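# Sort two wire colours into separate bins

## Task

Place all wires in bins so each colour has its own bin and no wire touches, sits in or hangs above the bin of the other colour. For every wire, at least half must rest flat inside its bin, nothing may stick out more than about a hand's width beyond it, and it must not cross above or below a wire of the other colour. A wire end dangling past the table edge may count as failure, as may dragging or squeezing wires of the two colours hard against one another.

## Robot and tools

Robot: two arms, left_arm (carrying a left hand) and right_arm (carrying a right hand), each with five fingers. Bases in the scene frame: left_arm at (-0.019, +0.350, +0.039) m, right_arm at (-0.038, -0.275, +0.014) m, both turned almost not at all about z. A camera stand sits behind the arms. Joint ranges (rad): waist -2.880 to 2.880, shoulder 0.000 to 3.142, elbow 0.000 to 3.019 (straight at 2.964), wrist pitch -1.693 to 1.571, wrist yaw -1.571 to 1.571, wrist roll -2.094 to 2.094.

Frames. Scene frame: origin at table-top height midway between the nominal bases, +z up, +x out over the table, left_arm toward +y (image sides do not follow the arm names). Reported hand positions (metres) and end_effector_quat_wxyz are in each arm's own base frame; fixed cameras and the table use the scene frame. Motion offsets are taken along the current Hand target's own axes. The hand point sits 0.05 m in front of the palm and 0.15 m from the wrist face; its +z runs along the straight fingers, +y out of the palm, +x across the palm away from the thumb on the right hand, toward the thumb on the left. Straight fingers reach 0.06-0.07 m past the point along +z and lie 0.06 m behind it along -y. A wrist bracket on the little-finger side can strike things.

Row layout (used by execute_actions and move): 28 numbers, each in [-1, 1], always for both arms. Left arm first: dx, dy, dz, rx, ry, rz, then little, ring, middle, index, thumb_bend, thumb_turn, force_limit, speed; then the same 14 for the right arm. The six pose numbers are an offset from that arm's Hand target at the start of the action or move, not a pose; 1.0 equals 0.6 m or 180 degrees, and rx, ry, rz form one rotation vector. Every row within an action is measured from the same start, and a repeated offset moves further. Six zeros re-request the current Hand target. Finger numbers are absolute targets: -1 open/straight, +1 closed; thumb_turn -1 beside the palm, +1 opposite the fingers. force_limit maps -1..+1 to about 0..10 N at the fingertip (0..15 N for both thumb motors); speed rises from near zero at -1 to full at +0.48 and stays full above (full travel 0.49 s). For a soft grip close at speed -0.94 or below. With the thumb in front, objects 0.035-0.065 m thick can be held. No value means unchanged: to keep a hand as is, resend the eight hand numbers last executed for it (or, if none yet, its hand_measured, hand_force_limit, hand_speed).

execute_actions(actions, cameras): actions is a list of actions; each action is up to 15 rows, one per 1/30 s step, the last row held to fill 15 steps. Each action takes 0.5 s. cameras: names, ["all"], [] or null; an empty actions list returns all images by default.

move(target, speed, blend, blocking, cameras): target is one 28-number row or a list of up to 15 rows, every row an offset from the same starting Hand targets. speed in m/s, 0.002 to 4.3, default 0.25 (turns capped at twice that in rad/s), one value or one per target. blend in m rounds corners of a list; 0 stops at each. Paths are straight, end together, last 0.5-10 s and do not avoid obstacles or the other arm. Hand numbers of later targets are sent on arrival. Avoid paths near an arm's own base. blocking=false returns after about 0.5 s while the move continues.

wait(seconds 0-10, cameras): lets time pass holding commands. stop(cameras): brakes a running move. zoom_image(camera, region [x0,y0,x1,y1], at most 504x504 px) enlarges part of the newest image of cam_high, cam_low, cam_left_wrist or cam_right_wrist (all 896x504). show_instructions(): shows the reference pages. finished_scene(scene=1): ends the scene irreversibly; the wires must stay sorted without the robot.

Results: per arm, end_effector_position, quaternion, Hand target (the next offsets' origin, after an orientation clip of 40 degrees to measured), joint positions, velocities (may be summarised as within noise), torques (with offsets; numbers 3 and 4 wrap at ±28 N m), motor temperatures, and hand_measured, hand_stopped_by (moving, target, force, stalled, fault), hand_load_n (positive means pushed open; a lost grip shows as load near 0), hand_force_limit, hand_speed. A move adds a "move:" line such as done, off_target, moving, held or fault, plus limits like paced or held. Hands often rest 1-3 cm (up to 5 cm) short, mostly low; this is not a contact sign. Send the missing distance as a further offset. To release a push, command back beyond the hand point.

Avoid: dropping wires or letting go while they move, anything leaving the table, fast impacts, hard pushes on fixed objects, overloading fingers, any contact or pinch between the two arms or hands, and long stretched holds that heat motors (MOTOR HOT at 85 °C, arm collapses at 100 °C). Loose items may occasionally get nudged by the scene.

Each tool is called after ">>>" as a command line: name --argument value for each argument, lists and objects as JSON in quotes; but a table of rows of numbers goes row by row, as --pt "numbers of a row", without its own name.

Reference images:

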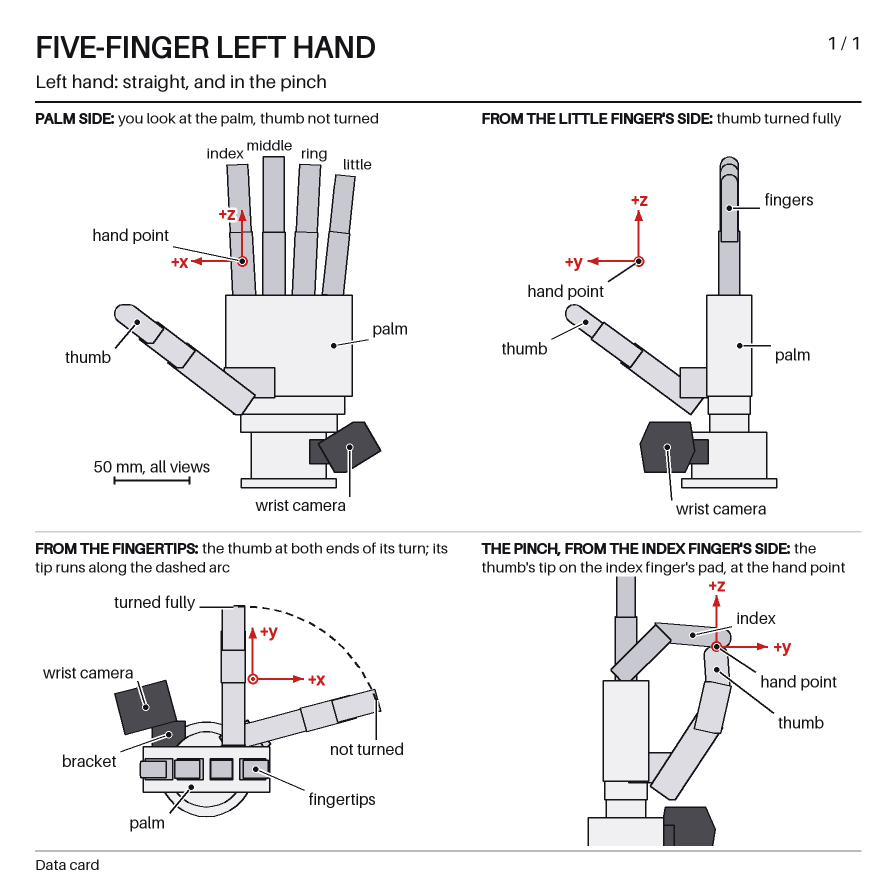

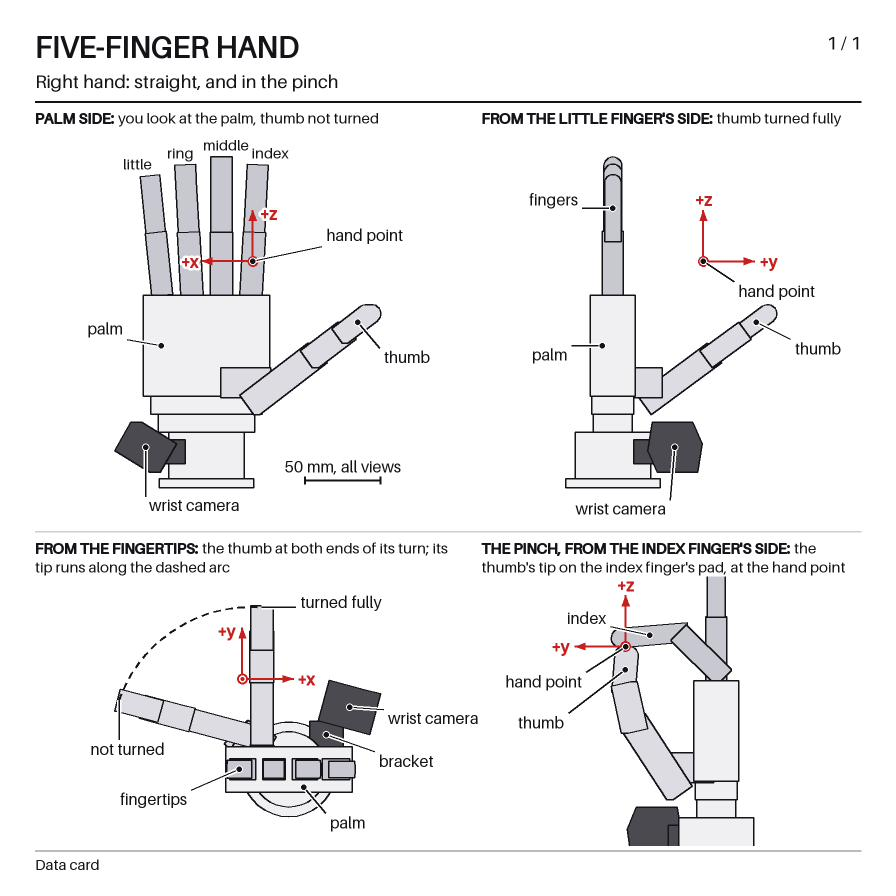

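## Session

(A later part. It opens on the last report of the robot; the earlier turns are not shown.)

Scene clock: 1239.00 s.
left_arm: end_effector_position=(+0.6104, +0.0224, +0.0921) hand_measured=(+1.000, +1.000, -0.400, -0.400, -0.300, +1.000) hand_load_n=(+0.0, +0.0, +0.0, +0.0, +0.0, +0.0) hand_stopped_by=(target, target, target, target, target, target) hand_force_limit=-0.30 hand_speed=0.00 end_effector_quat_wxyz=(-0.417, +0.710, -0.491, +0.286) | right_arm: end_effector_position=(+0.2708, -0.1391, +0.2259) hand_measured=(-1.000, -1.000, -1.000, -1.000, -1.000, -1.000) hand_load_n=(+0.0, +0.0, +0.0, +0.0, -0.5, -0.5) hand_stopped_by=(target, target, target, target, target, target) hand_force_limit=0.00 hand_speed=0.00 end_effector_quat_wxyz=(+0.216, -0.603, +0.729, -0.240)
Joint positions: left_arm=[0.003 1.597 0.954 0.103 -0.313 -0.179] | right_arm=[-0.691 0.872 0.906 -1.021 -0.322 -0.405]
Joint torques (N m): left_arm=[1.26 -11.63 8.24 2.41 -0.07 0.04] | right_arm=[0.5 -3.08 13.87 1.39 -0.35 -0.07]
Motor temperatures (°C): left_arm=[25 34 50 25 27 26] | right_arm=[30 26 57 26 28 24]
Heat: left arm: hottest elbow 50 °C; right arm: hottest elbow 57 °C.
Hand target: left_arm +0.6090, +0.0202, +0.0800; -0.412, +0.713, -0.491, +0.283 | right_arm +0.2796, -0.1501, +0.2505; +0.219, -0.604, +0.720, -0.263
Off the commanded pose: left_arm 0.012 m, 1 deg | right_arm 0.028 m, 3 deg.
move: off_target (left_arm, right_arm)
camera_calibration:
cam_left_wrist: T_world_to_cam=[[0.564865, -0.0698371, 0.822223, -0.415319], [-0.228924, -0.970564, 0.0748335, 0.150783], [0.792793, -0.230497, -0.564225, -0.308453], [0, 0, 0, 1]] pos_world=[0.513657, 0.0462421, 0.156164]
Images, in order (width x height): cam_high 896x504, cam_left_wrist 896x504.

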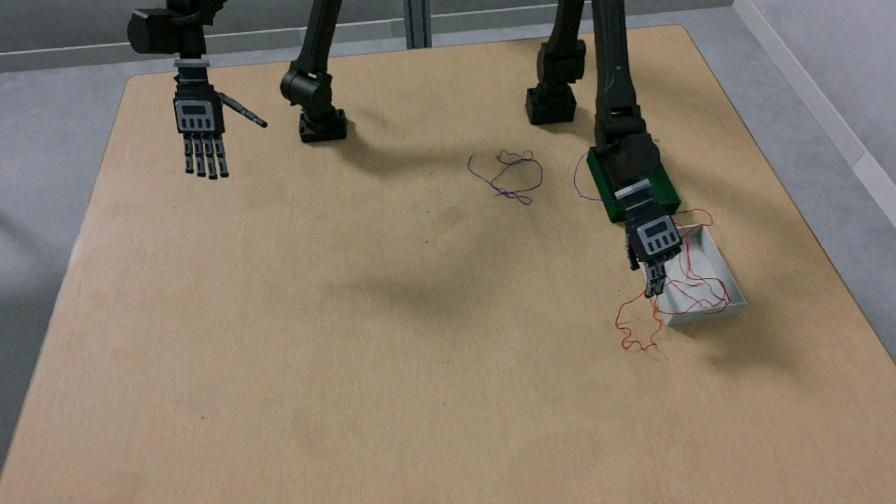

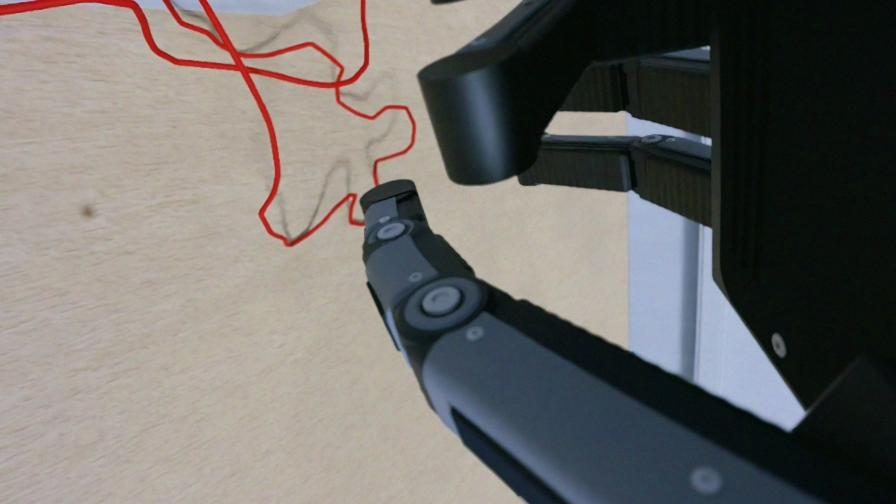

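>>> move --target '[0.0013, 0.1232, 0.0902, 0, 0, 0, 1, 1, -0.4, -0.4, -0.3, 1, -0.3, 0, 0, 0, 0, 0, 0, 0, -1, -1, -1, -1, -1, -1, 0, 0]' --speed 0.07 --cameras '["cam_left_wrist"]'

Scene clock: 1261.67 s.
left_arm: end_effector_position=(+0.6222, +0.0224, +0.0020) hand_measured=(+1.000, +1.000, -0.400, -0.400, -0.300, +1.000) hand_load_n=(+0.0, +0.0, +0.0, +0.0, +0.0, +0.0) hand_stopped_by=(target, target, target, target, target, target) hand_force_limit=-0.30 hand_speed=0.00 end_effector_quat_wxyz=(-0.417, +0.709, -0.490, +0.287) | right_arm: end_effector_position=(+0.2708, -0.1391, +0.2259) hand_measured=(-1.000, -1.000, -1.000, -1.000, -1.000, -1.000) hand_load_n=(+0.0, +0.0, +0.0, +0.0, +0.0, +0.0) hand_stopped_by=(target, target, target, target, target, target) hand_force_limit=0.00 hand_speed=0.00 end_effector_quat_wxyz=(+0.216, -0.603, +0.729, -0.240)
Joint positions: left_arm=[0.003 1.803 0.917 0.348 -0.313 -0.179] | right_arm=[-0.691 0.872 0.906 -1.021 -0.322 -0.405]
Joint torques (N m): left_arm=[1.61 -12.57 6.87 2.48 0.1 0.04] | right_arm=[0.5 -3.02 13.85 1.39 -0.36 -0.07]
Motor temperatures (°C): left_arm=[25 33 47 25 27 26] | right_arm=[30 26 57 26 28 24]
Heat: left arm: hottest elbow 47 °C; right arm: hottest elbow 57 °C.
Hand target: left_arm +0.6184, +0.0232, -0.0111; -0.412, +0.713, -0.491, +0.283 | right_arm +0.2796, -0.1501, +0.2505; +0.219, -0.604, +0.720, -0.263
Off the commanded pose: left_arm 0.014 m, 1 deg | right_arm 0.028 m, 3 deg.
move: off_target (left_arm, right_arm)
camera_calibration:
cam_left_wrist: T_world_to_cam=[[0.562657, -0.0694454, 0.823769, -0.346415], [-0.228901, -0.970593, 0.0745229, 0.16022], [0.794369, -0.230493, -0.562007, -0.369682], [0, 0, 0, 1]] pos_world=[0.525251, 0.0462426, 0.0656617]
Images, in order (width x height): cam_left_wrist 896x504.

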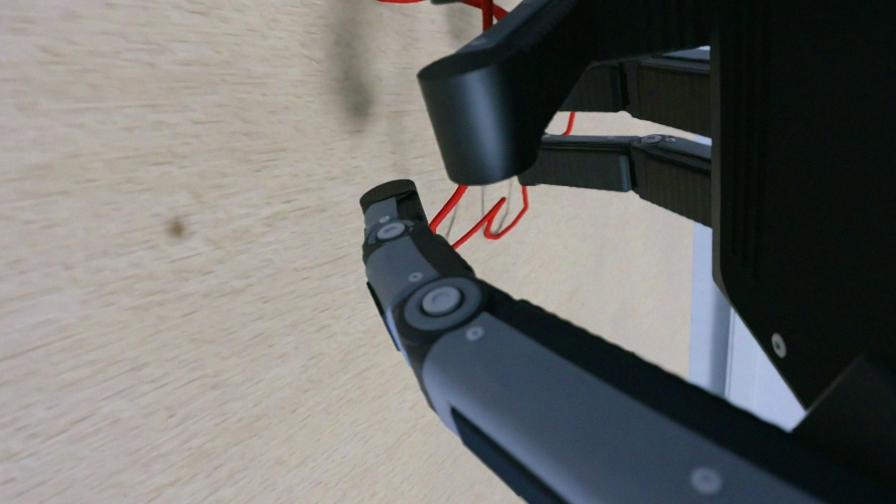

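>>> move --target '[0, -0.003, -0.001, 0, 0, 0, 1, 1, 0.7, 0.7, -0.29, 1, -0.3, -0.82, 0, 0, 0, 0, 0, 0, -1, -1, -1, -1, -1, -1, 0, 0]' --speed 0.05 --cameras '["cam_left_wrist"]'

>>> zoom_image --camera "cam_left_wrist" --region '[340, 60, 590, 340]'

Scene clock: 1266.57 s.
left_arm: end_effector_position=(+0.6222, +0.0224, +0.0019) hand_measured=(+1.000, +1.000, +0.294, +0.364, -0.292, +1.000) hand_load_n=(+0.0, +0.0, +6.5, +4.0, +2.5, -0.5) hand_stopped_by=(target, target, force, force, target, target) hand_force_limit=-0.30 hand_speed=-0.82 end_effector_quat_wxyz=(-0.417, +0.709, -0.490, +0.287) | right_arm: end_effector_position=(+0.2708, -0.1391, +0.2259) hand_measured=(-1.000, -1.000, -1.000, -1.000, -1.000, -1.000) hand_load_n=(+0.0, +0.0, +0.0, +0.0, -0.5, +0.0) hand_stopped_by=(target, target, target, target, target, target) hand_force_limit=0.00 hand_speed=0.00 end_effector_quat_wxyz=(+0.216, -0.603, +0.729, -0.240)
Joint positions: left_arm=[0.003 1.803 0.917 0.348 -0.313 -0.179] | right_arm=[-0.691 0.872 0.906 -1.021 -0.322 -0.405]
Joint torques (N m): left_arm=[2.32 -12.81 7.12 2.25 0.1 -0.02] | right_arm=[0.5 -3.02 13.86 1.4 -0.35 -0.07]
Motor temperatures (°C): left_arm=[25 33 45 25 27 26] | right_arm=[30 26 58 26 28 24]
Heat: left arm: hottest elbow 45 °C; right arm: hottest elbow 58 °C.
Hand target: left_arm +0.6188, +0.0233, -0.0093; -0.412, +0.713, -0.491, +0.283 | right_arm +0.2796, -0.1501, +0.2505; +0.219, -0.604, +0.720, -0.263
Off the commanded pose: left_arm 0.012 m, 1 deg | right_arm 0.028 m, 3 deg.
move: off_target (left_arm, right_arm)
camera_calibration:
cam_left_wrist: T_world_to_cam=[[0.562599, -0.0694984, 0.823804, -0.346384], [-0.229272, -0.970491, 0.0747031, 0.160399], [0.794303, -0.230903, -0.561931, -0.369633], [0, 0, 0, 1]] pos_world=[0.525251, 0.0462434, 0.0656617]
Images, in order (width x height): cam_left_wrist 896x504.

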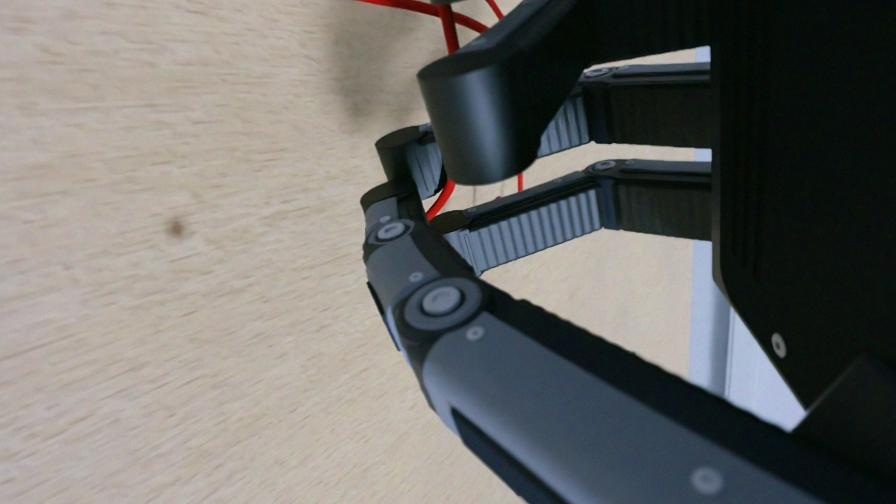

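Scaled by 1.800 from the camera's 896x504 image, which has a finer 1280x720 frame.

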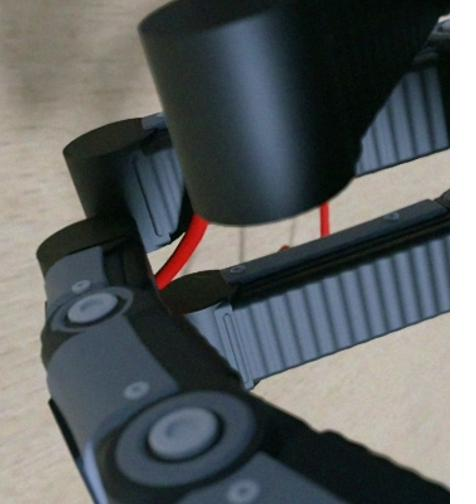

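>>> move --pt "0 -0.202 -0.1167 0 0 0 1 1 0.7 0.7 -0.29 1 -0.3 -0.82 0 0 0 0 0 0 -1 -1 -1 -1 -1 -1 0 0" --pt "-0.209 -0.3263 -0.135 0 0 0 1 1 0.7 0.7 -0.29 1 -0.3 -0.82 0 0 0 0 0 0 -1 -1 -1 -1 -1 -1 0 0" --speed 0.09 --blend '[0.03, 0]' --cameras '["cam_high", "cam_low", "cam_left_wrist"]'

>>> zoom_image --camera "cam_high" --region '[560, 130, 780, 350]'

>>> zoom_image --camera "cam_low" --region '[400, 130, 560, 270]'

Scene clock: 1279.77 s.
left_arm: end_effector_position=(+0.5842, +0.1430, +0.1710) hand_measured=(+1.000, +1.000, +0.294, +0.364, -0.292, +1.000) hand_load_n=(+0.0, +0.0, +6.5, +4.0, +2.5, -0.5) hand_stopped_by=(target, target, force, force, target, target) hand_force_limit=-0.30 hand_speed=-0.82 end_effector_quat_wxyz=(-0.395, +0.724, -0.496, +0.272) | right_arm: end_effector_position=(+0.2708, -0.1391, +0.2259) hand_measured=(-1.000, -1.000, -1.000, -1.000, -1.000, -1.000) hand_load_n=(+0.0, +0.0, +0.0, +0.0, +0.0, +0.0) hand_stopped_by=(target, target, target, target, target, target) hand_force_limit=0.00 hand_speed=0.00 end_effector_quat_wxyz=(+0.216, -0.603, +0.729, -0.240)
Joint positions: left_arm=[0.271 1.475 1.079 -0.176 -0.082 -0.054] | right_arm=[-0.691 0.872 0.906 -1.021 -0.322 -0.405]
Joint torques (N m): left_arm=[2.14 -11.69 14.83 1.61 0.18 0.22] | right_arm=[0.5 -3.02 13.86 1.4 -0.35 -0.07]
Motor temperatures (°C): left_arm=[25 33 44 25 27 26] | right_arm=[30 26 58 26 28 24]
Heat: left arm: hottest elbow 44 °C; right arm: hottest elbow 58 °C.
Hand target: left_arm +0.5999, +0.1501, +0.2008; -0.412, +0.713, -0.491, +0.283 | right_arm +0.2796, -0.1501, +0.2505; +0.219, -0.604, +0.720, -0.263
Off the commanded pose: left_arm 0.035 m, 3 deg | right_arm 0.028 m, 3 deg.
move: off_target (left_arm, right_arm)
camera_calibration:
cam_left_wrist: T_world_to_cam=[[0.608037, -0.0455476, 0.792601, -0.480512], [-0.217651, -0.969666, 0.111246, 0.242983], [0.763491, -0.240152, -0.599506, -0.190855], [0, 0, 0, 1]] pos_world=[0.490771, 0.167892, 0.239405]
Images, in order (width x height): cam_high 896x504, cam_low 896x504, cam_left_wrist 896x504.

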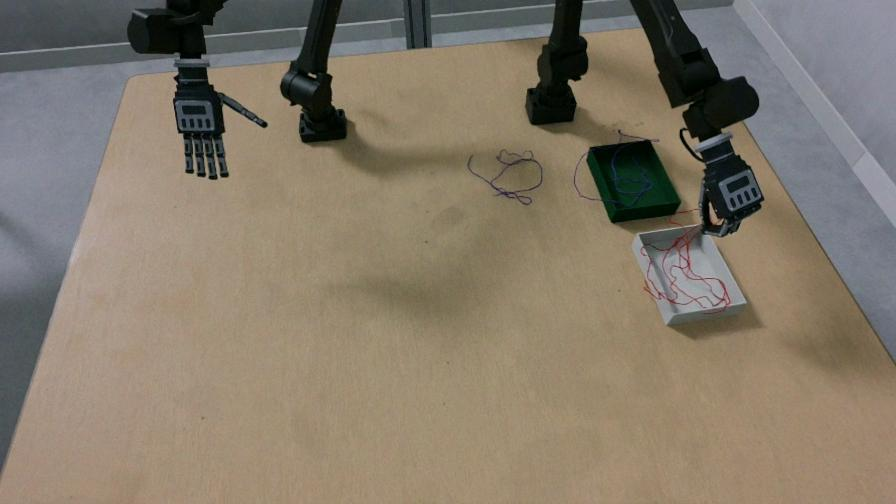

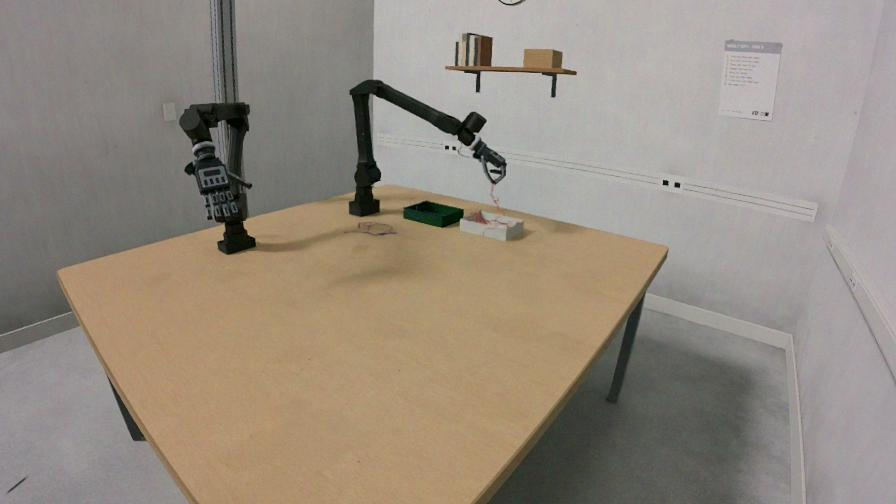

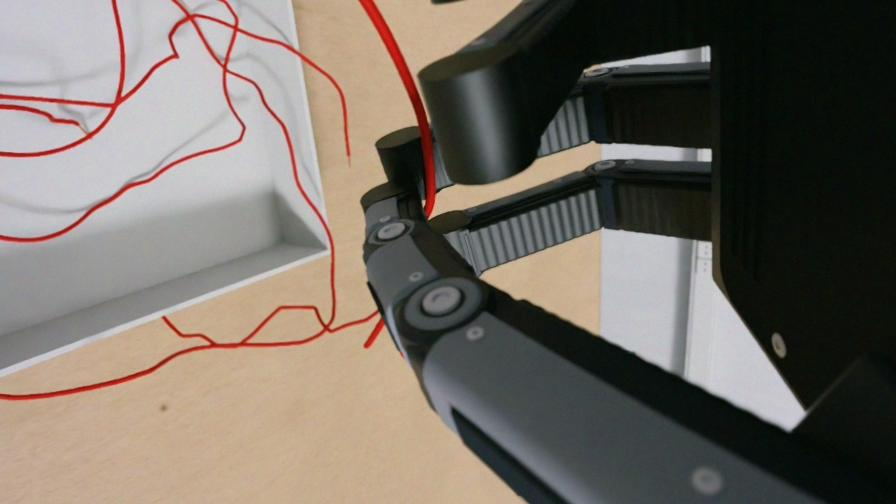

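Scaled by 2.291 from the camera's 896x504 image, which has a finer 1280x720 frame.

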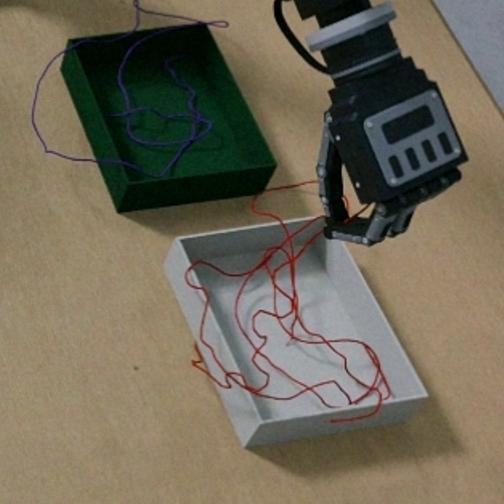

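Scaled by 3.150 from the camera's 896x504 image, which has a finer 1280x720 frame.

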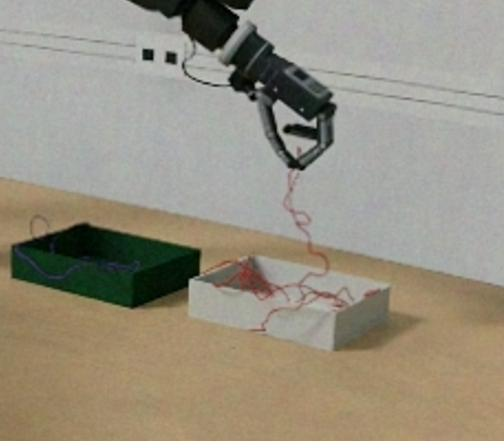

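>>> move --pt "-0.0281 0.2125 0.1187 0 0 0 1 1 0.7 0.7 -0.29 1 -0.3 -0.82 0 0 0 0 0 0 -1 -1 -1 -1 -1 -1 0 0" --pt "-0.0281 0.2125 0.1187 0 0 0 1 1 -0.3 -0.3 -0.4 1 -0.3 -0.7 0 0 0 0 0 0 -1 -1 -1 -1 -1 -1 0 0" --speed 0.08 --cameras '["cam_high", "cam_left_wrist"]'

>>> zoom_image --camera "cam_high" --region '[560, 130, 780, 350]'

Scene clock: 1289.17 s.
left_arm: end_effector_position=(+0.5959, +0.1611, +0.0681) hand_measured=(+1.000, +1.000, -0.300, -0.300, -0.400, +1.000) hand_load_n=(+0.0, +0.0, +0.0, +0.0, +0.0, +0.0) hand_stopped_by=(target, target, target, target, target, target) hand_force_limit=-0.30 hand_speed=-0.70 end_effector_quat_wxyz=(-0.415, +0.711, -0.488, +0.290) | right_arm: end_effector_position=(+0.2708, -0.1391, +0.2259) hand_measured=(-1.000, -1.000, -1.000, -1.000, -1.000, -1.000) hand_load_n=(+0.0, +0.0, +0.0, +0.0, +0.0, +0.0) hand_stopped_by=(target, target, target, target, target, target) hand_force_limit=0.00 hand_speed=0.00 end_effector_quat_wxyz=(+0.216, -0.603, +0.729, -0.240)
Joint positions: left_arm=[0.302 1.657 0.941 0.205 -0.051 -0.036] | right_arm=[-0.691 0.872 0.906 -1.021 -0.322 -0.405]
Joint torques (N m): left_arm=[2.32 -11.81 8.12 2.45 0.16 0.19] | right_arm=[0.5 -3.02 13.87 1.4 -0.35 -0.07]
Motor temperatures (°C): left_arm=[25 33 45 25 27 26] | right_arm=[30 26 58 26 28 24]
Heat: left arm: hottest elbow 45 °C; right arm: hottest elbow 58 °C.
Hand target: left_arm +0.5920, +0.1652, +0.0549; -0.412, +0.713, -0.491, +0.283 | right_arm +0.2796, -0.1501, +0.2505; +0.219, -0.604, +0.720, -0.263
Off the commanded pose: left_arm 0.015 m, 1 deg | right_arm 0.028 m, 3 deg.
move: off_target (left_arm, right_arm); target 2's new numbers were sent with left_arm's hand 0.014 m and 1 deg from that target
camera_calibration:
cam_left_wrist: T_world_to_cam=[[0.560271, -0.0620513, 0.825982, -0.376435], [-0.228156, -0.970176, 0.0818769, 0.282771], [0.796267, -0.234326, -0.557719, -0.280462], [0, 0, 0, 1]] pos_world=[0.498744, 0.18526, 0.131357]
Images, in order (width x height): cam_high 896x504, cam_left_wrist 896x504.

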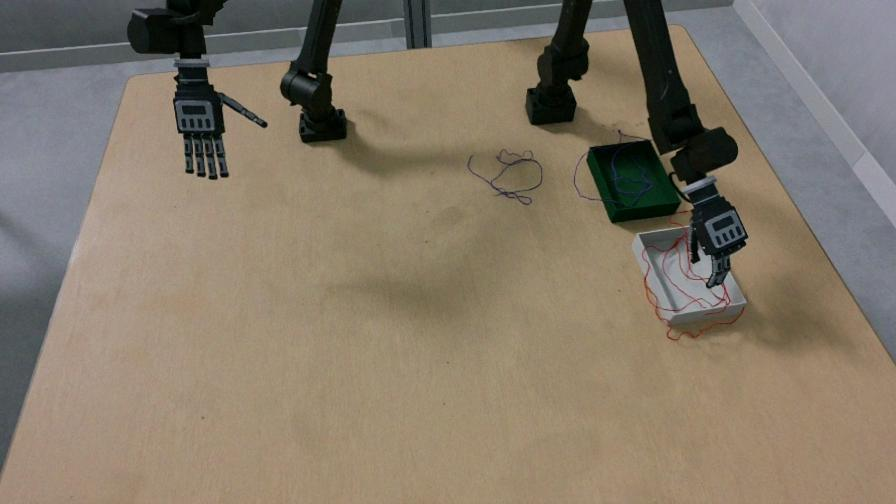

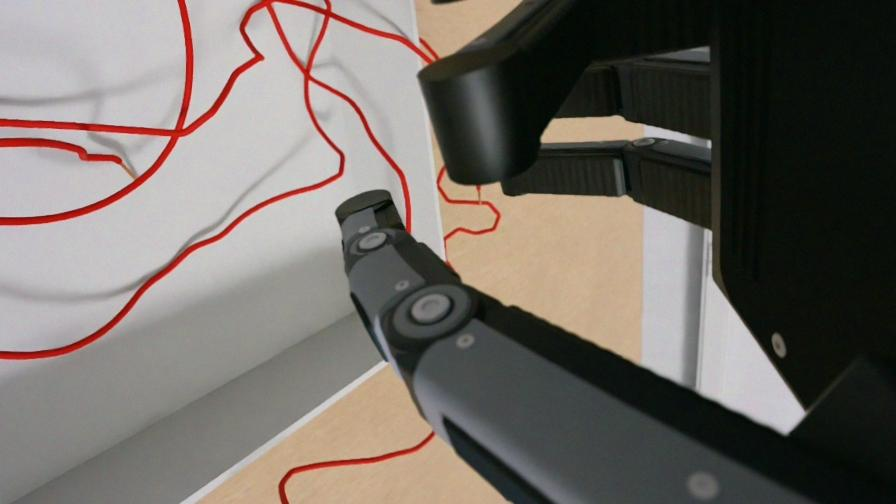

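Scaled by 2.291 from the camera's 896x504 image, which has a finer 1280x720 frame.

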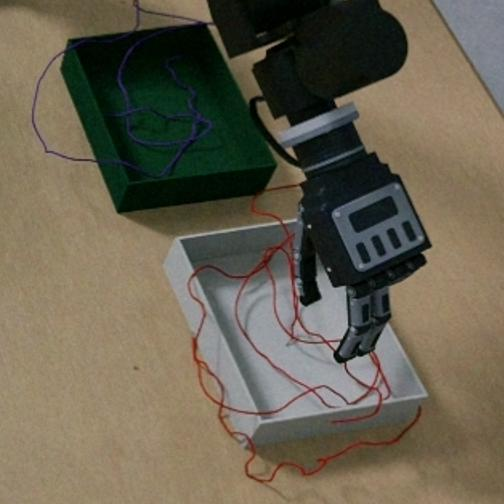

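>>> move --pt "0 -0.1443 -0.0833 0 0 0 1 1 -0.3 -0.3 -0.4 1 -0.3 -0.7 0 0 0 0 0 0 -1 -1 -1 -1 -1 -1 0 0" --pt "-0.119 -0.2847 -0.1735 -0.1111 0.0289 0.0167 1 1 -0.3 -0.3 -0.4 1 -0.3 -0.7 0 0 0 0 0 0 -1 -1 -1 -1 -1 -1 0 0" --pt "-0.119 -0.2847 -0.1735 -0.1111 0.0289 0.0167 -1 -1 -1 -1 -1 -1 -0.3 0.4 0 0 0 0 0 0 -1 -1 -1 -1 -1 -1 0 0" --speed 0.15 --cameras '["cam_high", "cam_low", "cam_left_wrist"]'

>>> zoom_image --camera "cam_high" --region '[560, 130, 780, 370]'

>>> zoom_image --camera "cam_low" --region '[380, 170, 560, 270]'

Scene clock: 1303.90 s.
left_arm: end_effector_position=(+0.5490, +0.2206, +0.2411) hand_measured=(-1.000, -1.000, -1.000, -1.000, -1.000, -1.000) hand_load_n=(+0.0, +0.0, +0.0, +0.0, +0.0, +0.0) hand_stopped_by=(target, target, target, target, target, target) hand_force_limit=-0.30 hand_speed=0.40 end_effector_quat_wxyz=(-0.256, +0.752, -0.569, +0.211) | right_arm: end_effector_position=(+0.2708, -0.1391, +0.2259) hand_measured=(-1.000, -1.000, -1.000, -1.000, -1.000, -1.000) hand_load_n=(+0.0, +0.0, +0.0, +0.0, +0.0, +0.0) hand_stopped_by=(target, target, target, target, target, target) hand_force_limit=0.00 hand_speed=0.00 end_effector_quat_wxyz=(+0.216, -0.603, +0.729, -0.240)
Joint positions: left_arm=[0.467 1.589 1.536 -0.855 0.144 0.141] | right_arm=[-0.691 0.872 0.906 -1.021 -0.322 -0.405]
Joint torques (N m): left_arm=[2.2 -12.63 15.28 1.02 0.32 0.17] | right_arm=[0.44 -3.08 13.87 1.4 -0.35 -0.07]
Motor temperatures (°C): left_arm=[25 33 44 25 27 26] | right_arm=[30 26 58 26 28 24]
Heat: left arm: hottest elbow 44 °C; right arm: hottest elbow 58 °C.
Hand target: left_arm +0.5619, +0.2301, +0.2549; -0.267, +0.747, -0.569, +0.215 | right_arm +0.2796, -0.1501, +0.2505; +0.219, -0.604, +0.720, -0.263
Off the commanded pose: left_arm 0.021 m, 1 deg | right_arm 0.028 m, 3 deg.
move: off_target (left_arm, right_arm); target 3's new numbers were sent with left_arm's hand 0.022 m and 1 deg from that target
camera_calibration:
cam_left_wrist: T_world_to_cam=[[0.81268, -0.0347727, 0.581672, -0.57501], [-0.255208, -0.918629, 0.301646, 0.266141], [0.523851, -0.393589, -0.755425, 0.0996806], [0, 0, 0, 1]] pos_world=[0.483002, 0.263723, 0.329488]
Images, in order (width x height): cam_high 896x504, cam_low 896x504, cam_left_wrist 896x504.

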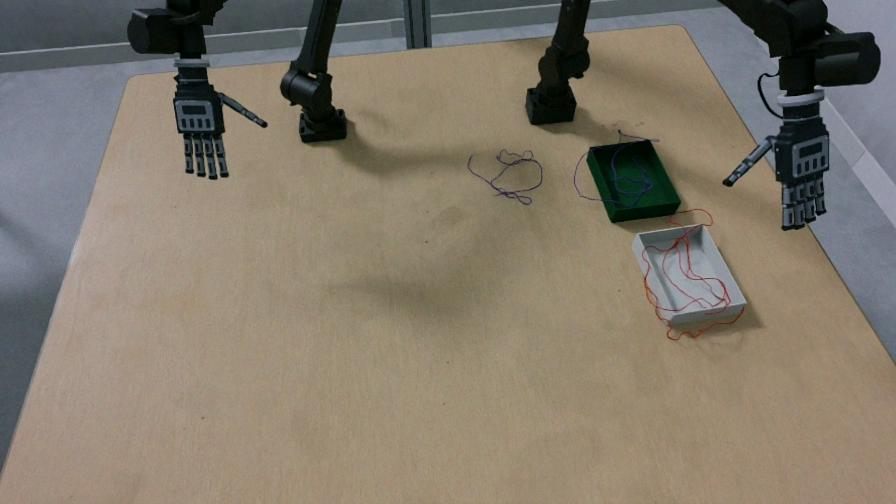

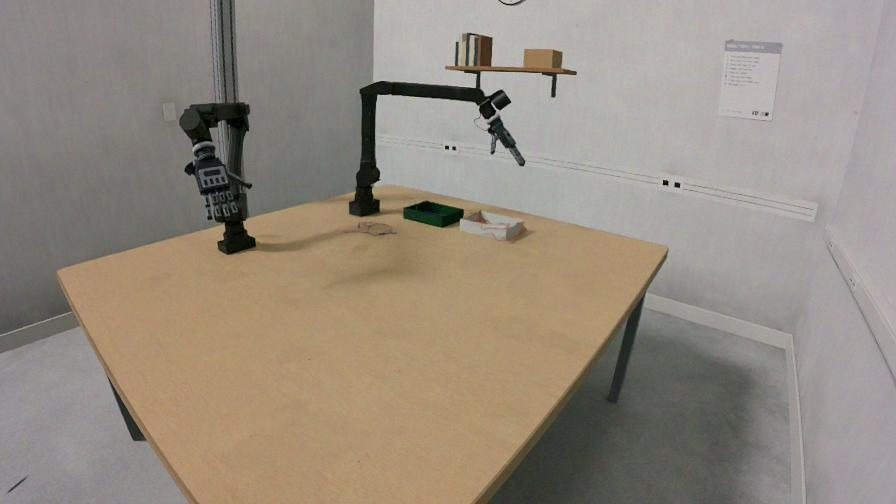

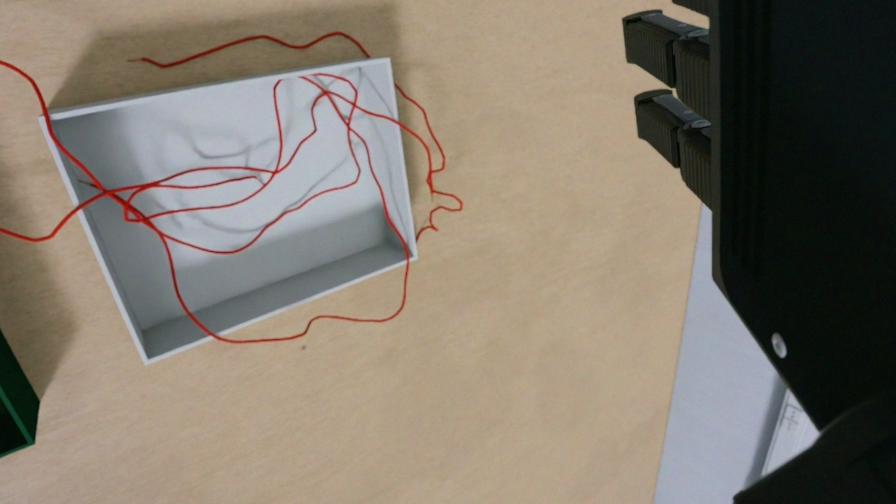

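Scaled by 2.100 from the camera's 896x504 image, which has a finer 1280x720 frame.

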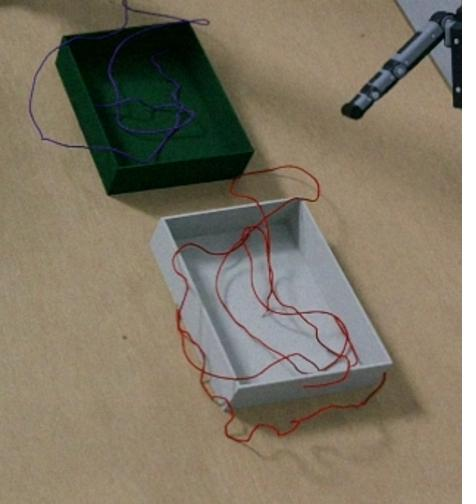

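Scaled by 2.800 from the camera's 896x504 image, which has a finer 1280x720 frame.

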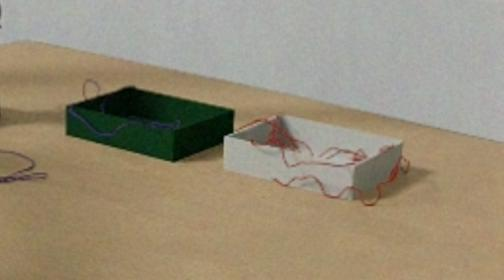

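>>> move --target '[-0.0433, 0.1225, -0.1042, 0, 0, 0, -1, -1, -1, -1, -1, -1, -0.3, 0.4, 0, 0, 0, 0, 0, 0, -1, -1, -1, -1, -1, -1, 0, 0]' --speed 0.15 --cameras '["cam_left_wrist"]'

Scene clock: 1313.27 s.
left_arm: end_effector_position=(+0.4674, +0.2301, +0.2605) hand_measured=(-1.000, -1.000, -1.000, -1.000, -1.000, -1.000) hand_load_n=(+0.0, +0.0, +0.0, +0.0, +0.0, -0.5) hand_stopped_by=(target, target, target, target, target, target) hand_force_limit=-0.30 hand_speed=0.40 end_effector_quat_wxyz=(-0.272, +0.747, -0.567, +0.218) | right_arm: end_effector_position=(+0.2708, -0.1391, +0.2259) hand_measured=(-1.000, -1.000, -1.000, -1.000, -1.000, -1.000) hand_load_n=(+0.0, +0.0, +0.0, +0.0, +0.0, +0.0) hand_stopped_by=(target, target, target, target, target, target) hand_force_limit=0.00 hand_speed=0.00 end_effector_quat_wxyz=(+0.216, -0.603, +0.729, -0.240)
Joint positions: left_arm=[0.567 1.393 1.363 -0.855 0.208 0.22] | right_arm=[-0.691 0.872 0.906 -1.021 -0.322 -0.405]
Joint torques (N m): left_arm=[2.32 -11.28 9.58 1.31 0.31 0.22] | right_arm=[0.5 -3.02 13.87 1.4 -0.35 -0.07]
Motor temperatures (°C): left_arm=[25 33 46 25 27 26] | right_arm=[30 26 58 26 28 24]
Heat: left arm: hottest elbow 46 °C; right arm: hottest elbow 58 °C.
Hand target: left_arm +0.4621, +0.2300, +0.2552; -0.267, +0.747, -0.569, +0.215 | right_arm +0.2796, -0.1501, +0.2505; +0.219, -0.604, +0.720, -0.263
Off the commanded pose: left_arm 0.008 m, 1 deg | right_arm 0.028 m, 3 deg.
move: off_target (right_arm)
camera_calibration:
cam_left_wrist: T_world_to_cam=[[0.793539, -0.0445474, 0.606887, -0.51503], [-0.264381, -0.923511, 0.277905, 0.259789], [0.548087, -0.380977, -0.744619, 0.143866], [0, 0, 0, 1]] pos_world=[0.398528, 0.271785, 0.347494]
Images, in order (width x height): cam_left_wrist 896x504.

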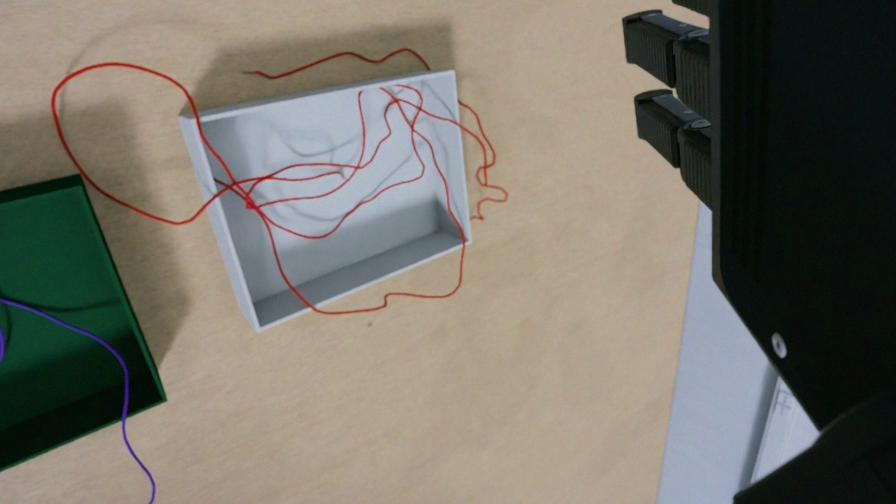

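>>> move --target '[-0.0847, 0.3122, 0.1602, 0.1062, 0.1294, 0.1153, 1, 1, -0.4, -0.4, -0.3, 1, -0.3, 0.2, 0, 0, 0, 0, 0, 0, -1, -1, -1, -1, -1, -1, 0, 0]' --speed 0.12 --cameras '["cam_left_wrist", "cam_high"]'

Scene clock: 1360.83 s.
left_arm: end_effector_position=(+0.3736, +0.2536, +0.0691) hand_measured=(+1.000, +1.000, -0.400, -0.400, -0.300, +1.000) hand_load_n=(+0.0, +0.0, +0.0, +0.0, +0.0, +0.0) hand_stopped_by=(target, target, target, target, target, target) hand_force_limit=-0.30 hand_speed=0.20 end_effector_quat_wxyz=(+0.303, -0.520, +0.692, -0.399) | right_arm: end_effector_position=(+0.2708, -0.1391, +0.2259) hand_measured=(-1.000, -1.000, -1.000, -1.000, -1.000, -1.000) hand_load_n=(+0.0, +0.0, +0.0, +0.0, +0.0, +0.0) hand_stopped_by=(target, target, target, target, target, target) hand_force_limit=0.00 hand_speed=0.00 end_effector_quat_wxyz=(+0.216, -0.603, +0.729, -0.240)
Joint positions: left_arm=[0.912 1.5 0.844 -0.339 0.935 0.897] | right_arm=[-0.691 0.872 0.906 -1.021 -0.322 -0.405]
Joint torques (N m): left_arm=[2.55 -9.17 7.82 1.63 0.71 0.22] | right_arm=[0.5 -3.08 13.86 1.39 -0.35 -0.07]
Motor temperatures (°C): left_arm=[25 33 44 25 27 26] | right_arm=[30 26 58 26 28 24]
Heat: left arm: hottest elbow 44 °C; right arm: hottest elbow 58 °C.
Hand target: left_arm +0.3709, +0.2548, +0.0600; +0.300, -0.522, +0.692, -0.399 | right_arm +0.2796, -0.1501, +0.2505; +0.219, -0.604, +0.720, -0.263
Off the commanded pose: left_arm 0.009 m, 0 deg | right_arm 0.028 m, 3 deg.
move: off_target (right_arm)
camera_calibration:
cam_left_wrist: T_world_to_cam=[[0.417677, -0.39722, 0.817167, -0.108115], [-0.76362, -0.640839, 0.0787995, 0.43856], [0.492372, -0.656918, -0.570989, 0.140427], [0, 0, 0, 1]] pos_world=[0.310908, 0.33035, 0.133972]
Images, in order (width x height): cam_high 896x504, cam_left_wrist 896x504.

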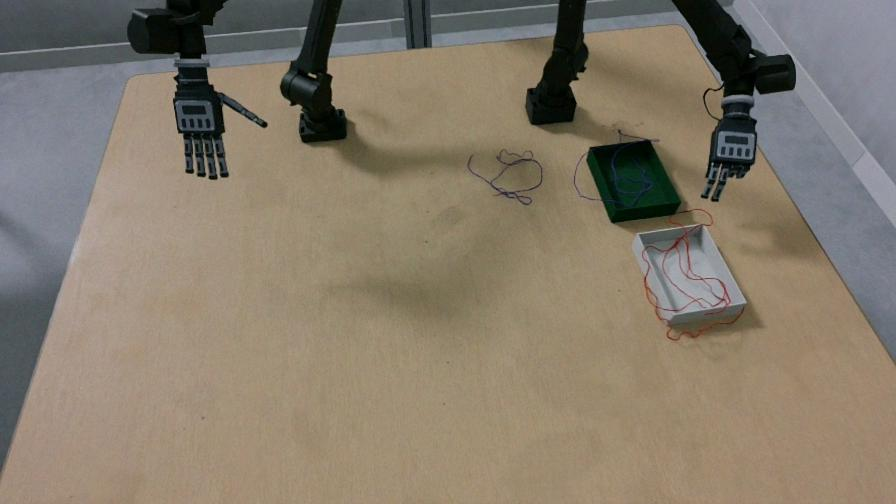

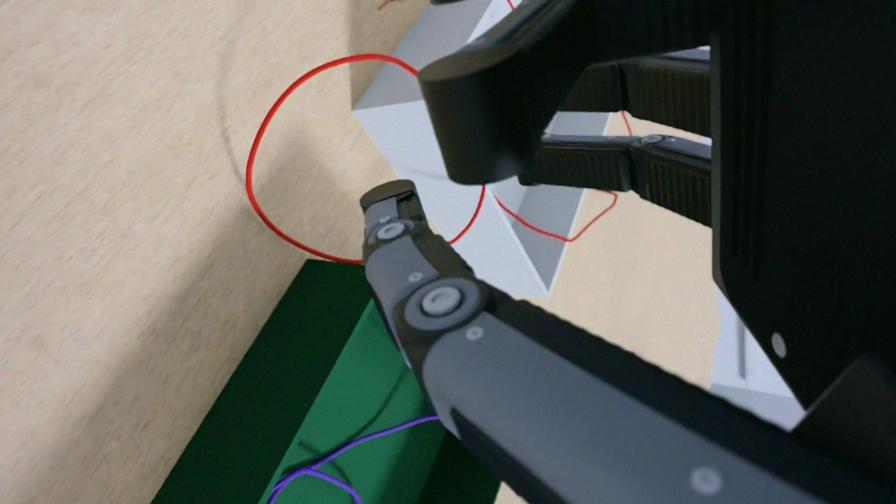

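>>> move --target '[0.0025, 0.1317, 0.0752, 0, 0, 0, 1, 1, -0.4, -0.4, -0.45, 1, -0.3, 0.2, 0, 0, 0, 0, 0, 0, -1, -1, -1, -1, -1, -1, 0, 0]' --speed 0.07 --cameras '["cam_left_wrist"]'

Scene clock: 1388.50 s.
left_arm: end_effector_position=(+0.3744, +0.2546, -0.0215) hand_measured=(+1.000, +1.000, -0.400, -0.400, -0.450, +1.000) hand_load_n=(+0.0, +0.0, +0.0, +0.0, +0.0, +0.0) hand_stopped_by=(target, target, target, target, target, target) hand_force_limit=-0.30 hand_speed=0.20 end_effector_quat_wxyz=(+0.304, -0.519, +0.693, -0.399) | right_arm: end_effector_position=(+0.2708, -0.1391, +0.2259) hand_measured=(-1.000, -1.000, -1.000, -1.000, -1.000, -1.000) hand_load_n=(+0.0, +0.0, +0.0, +0.0, +0.0, +0.0) hand_stopped_by=(target, target, target, target, target, target) hand_force_limit=0.00 hand_speed=0.00 end_effector_quat_wxyz=(+0.216, -0.603, +0.729, -0.240)
Joint positions: left_arm=[0.912 1.704 0.77 -0.06 0.936 0.9] | right_arm=[-0.691 0.872 0.906 -1.021 -0.322 -0.405]
Joint torques (N m): left_arm=[2.08 -10.4 5.91 1.54 0.71 0.16] | right_arm=[0.5 -3.02 13.87 1.39 -0.35 -0.07]
Motor temperatures (°C): left_arm=[25 32 41 25 28 26] | right_arm=[30 26 59 26 28 24]
Heat: left arm: hottest elbow 41 °C; right arm: hottest elbow 59 °C.
Hand target: left_arm +0.3700, +0.2534, -0.0309; +0.301, -0.522, +0.692, -0.399 | right_arm +0.2796, -0.1501, +0.2505; +0.219, -0.604, +0.720, -0.263
Off the commanded pose: left_arm 0.010 m, 1 deg | right_arm 0.028 m, 3 deg.
move: off_target (right_arm)
camera_calibration:
cam_left_wrist: T_world_to_cam=[[0.416032, -0.400115, 0.816594, -0.0326041], [-0.764797, -0.639751, 0.0761777, 0.447059], [0.491937, -0.656221, -0.572164, 0.0889699], [0, 0, 0, 1]] pos_world=[0.311706, 0.331345, 0.0434737]
Images, in order (width x height): cam_left_wrist 896x504.

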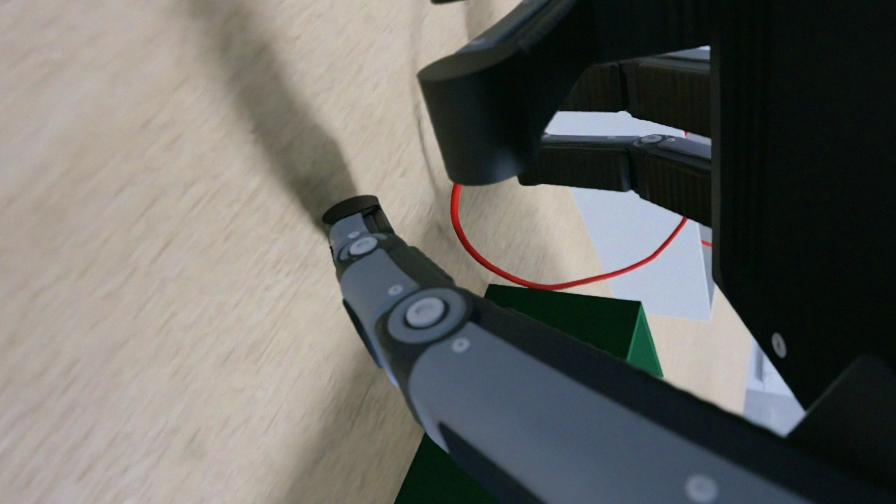

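>>> move --target '[0, -0.002, -0.001, 0, 0, 0, 1, 1, 0.85, 0.85, -0.44, 1, -0.3, -0.8, 0, 0, 0, 0, 0, 0, -1, -1, -1, -1, -1, -1, 0, 0]' --speed 0.05 --cameras '["cam_left_wrist"]'

>>> zoom_image --camera "cam_left_wrist" --region '[300, 60, 590, 340]'

Scene clock: 1396.57 s.
left_arm: end_effector_position=(+0.3755, +0.2548, -0.0206) hand_measured=(+1.000, +1.000, +0.466, +0.850, -0.442, +1.000) hand_load_n=(+0.0, +0.5, +3.5, +0.0, +3.5, +0.5) hand_stopped_by=(target, target, force, target, target, target) hand_force_limit=-0.30 hand_speed=-0.80 end_effector_quat_wxyz=(+0.307, -0.516, +0.693, -0.400) | right_arm: end_effector_position=(+0.2708, -0.1391, +0.2259) hand_measured=(-1.000, -1.000, -1.000, -1.000, -1.000, -1.000) hand_load_n=(+0.0, +0.0, -0.5, +0.0, +0.0, +0.0) hand_stopped_by=(target, target, target, target, target, target) hand_force_limit=0.00 hand_speed=0.00 end_effector_quat_wxyz=(+0.216, -0.603, +0.729, -0.240)
Joint positions: left_arm=[0.912 1.704 0.77 -0.054 0.94 0.9] | right_arm=[-0.691 0.872 0.906 -1.021 -0.322 -0.405]
Joint torques (N m): left_arm=[2.61 -10.46 6 1.25 0.53 0.15] | right_arm=[0.5 -3.08 13.87 1.4 -0.35 -0.07]
Motor temperatures (°C): left_arm=[25 32 40 25 28 26] | right_arm=[30 26 59 26 28 24]
Heat: left arm: hottest elbow 40 °C; right arm: hottest elbow 59 °C.
Hand target: left_arm +0.3700, +0.2534, -0.0295; +0.301, -0.522, +0.692, -0.399 | right_arm +0.2796, -0.1501, +0.2505; +0.219, -0.604, +0.720, -0.263
Off the commanded pose: left_arm 0.011 m, 1 deg | right_arm 0.028 m, 3 deg.
move: off_target (left_arm, right_arm)
camera_calibration:
cam_left_wrist: T_world_to_cam=[[0.409304, -0.403342, 0.818404, -0.0303714], [-0.767172, -0.637676, 0.0694097, 0.448163], [0.493881, -0.656266, -0.570436, 0.0883925], [0, 0, 0, 1]] pos_world=[0.312594, 0.331542, 0.0441715]
Images, in order (width x height): cam_left_wrist 896x504.

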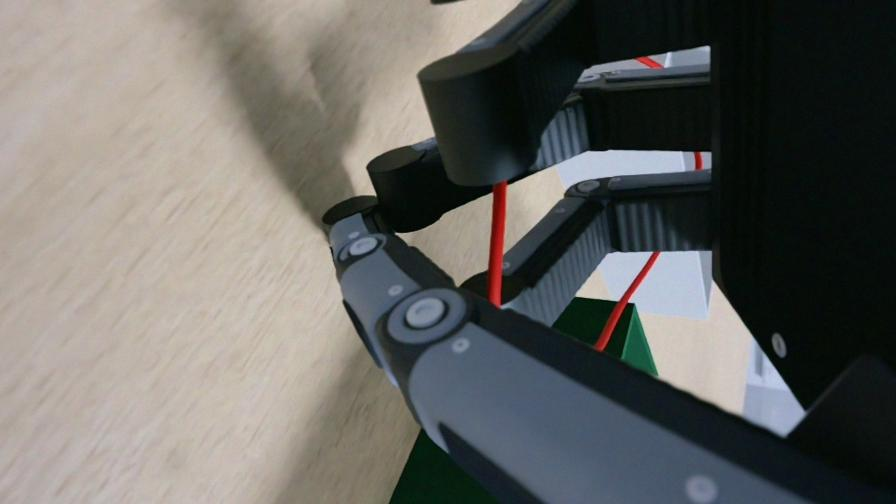

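Scaled by 1.738 from the camera's 896x504 image, which has a finer 1280x720 frame.

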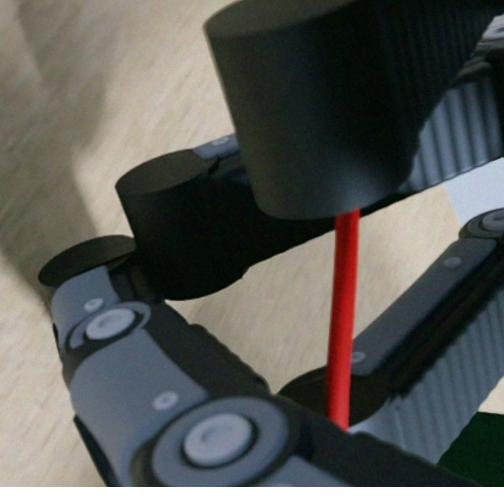

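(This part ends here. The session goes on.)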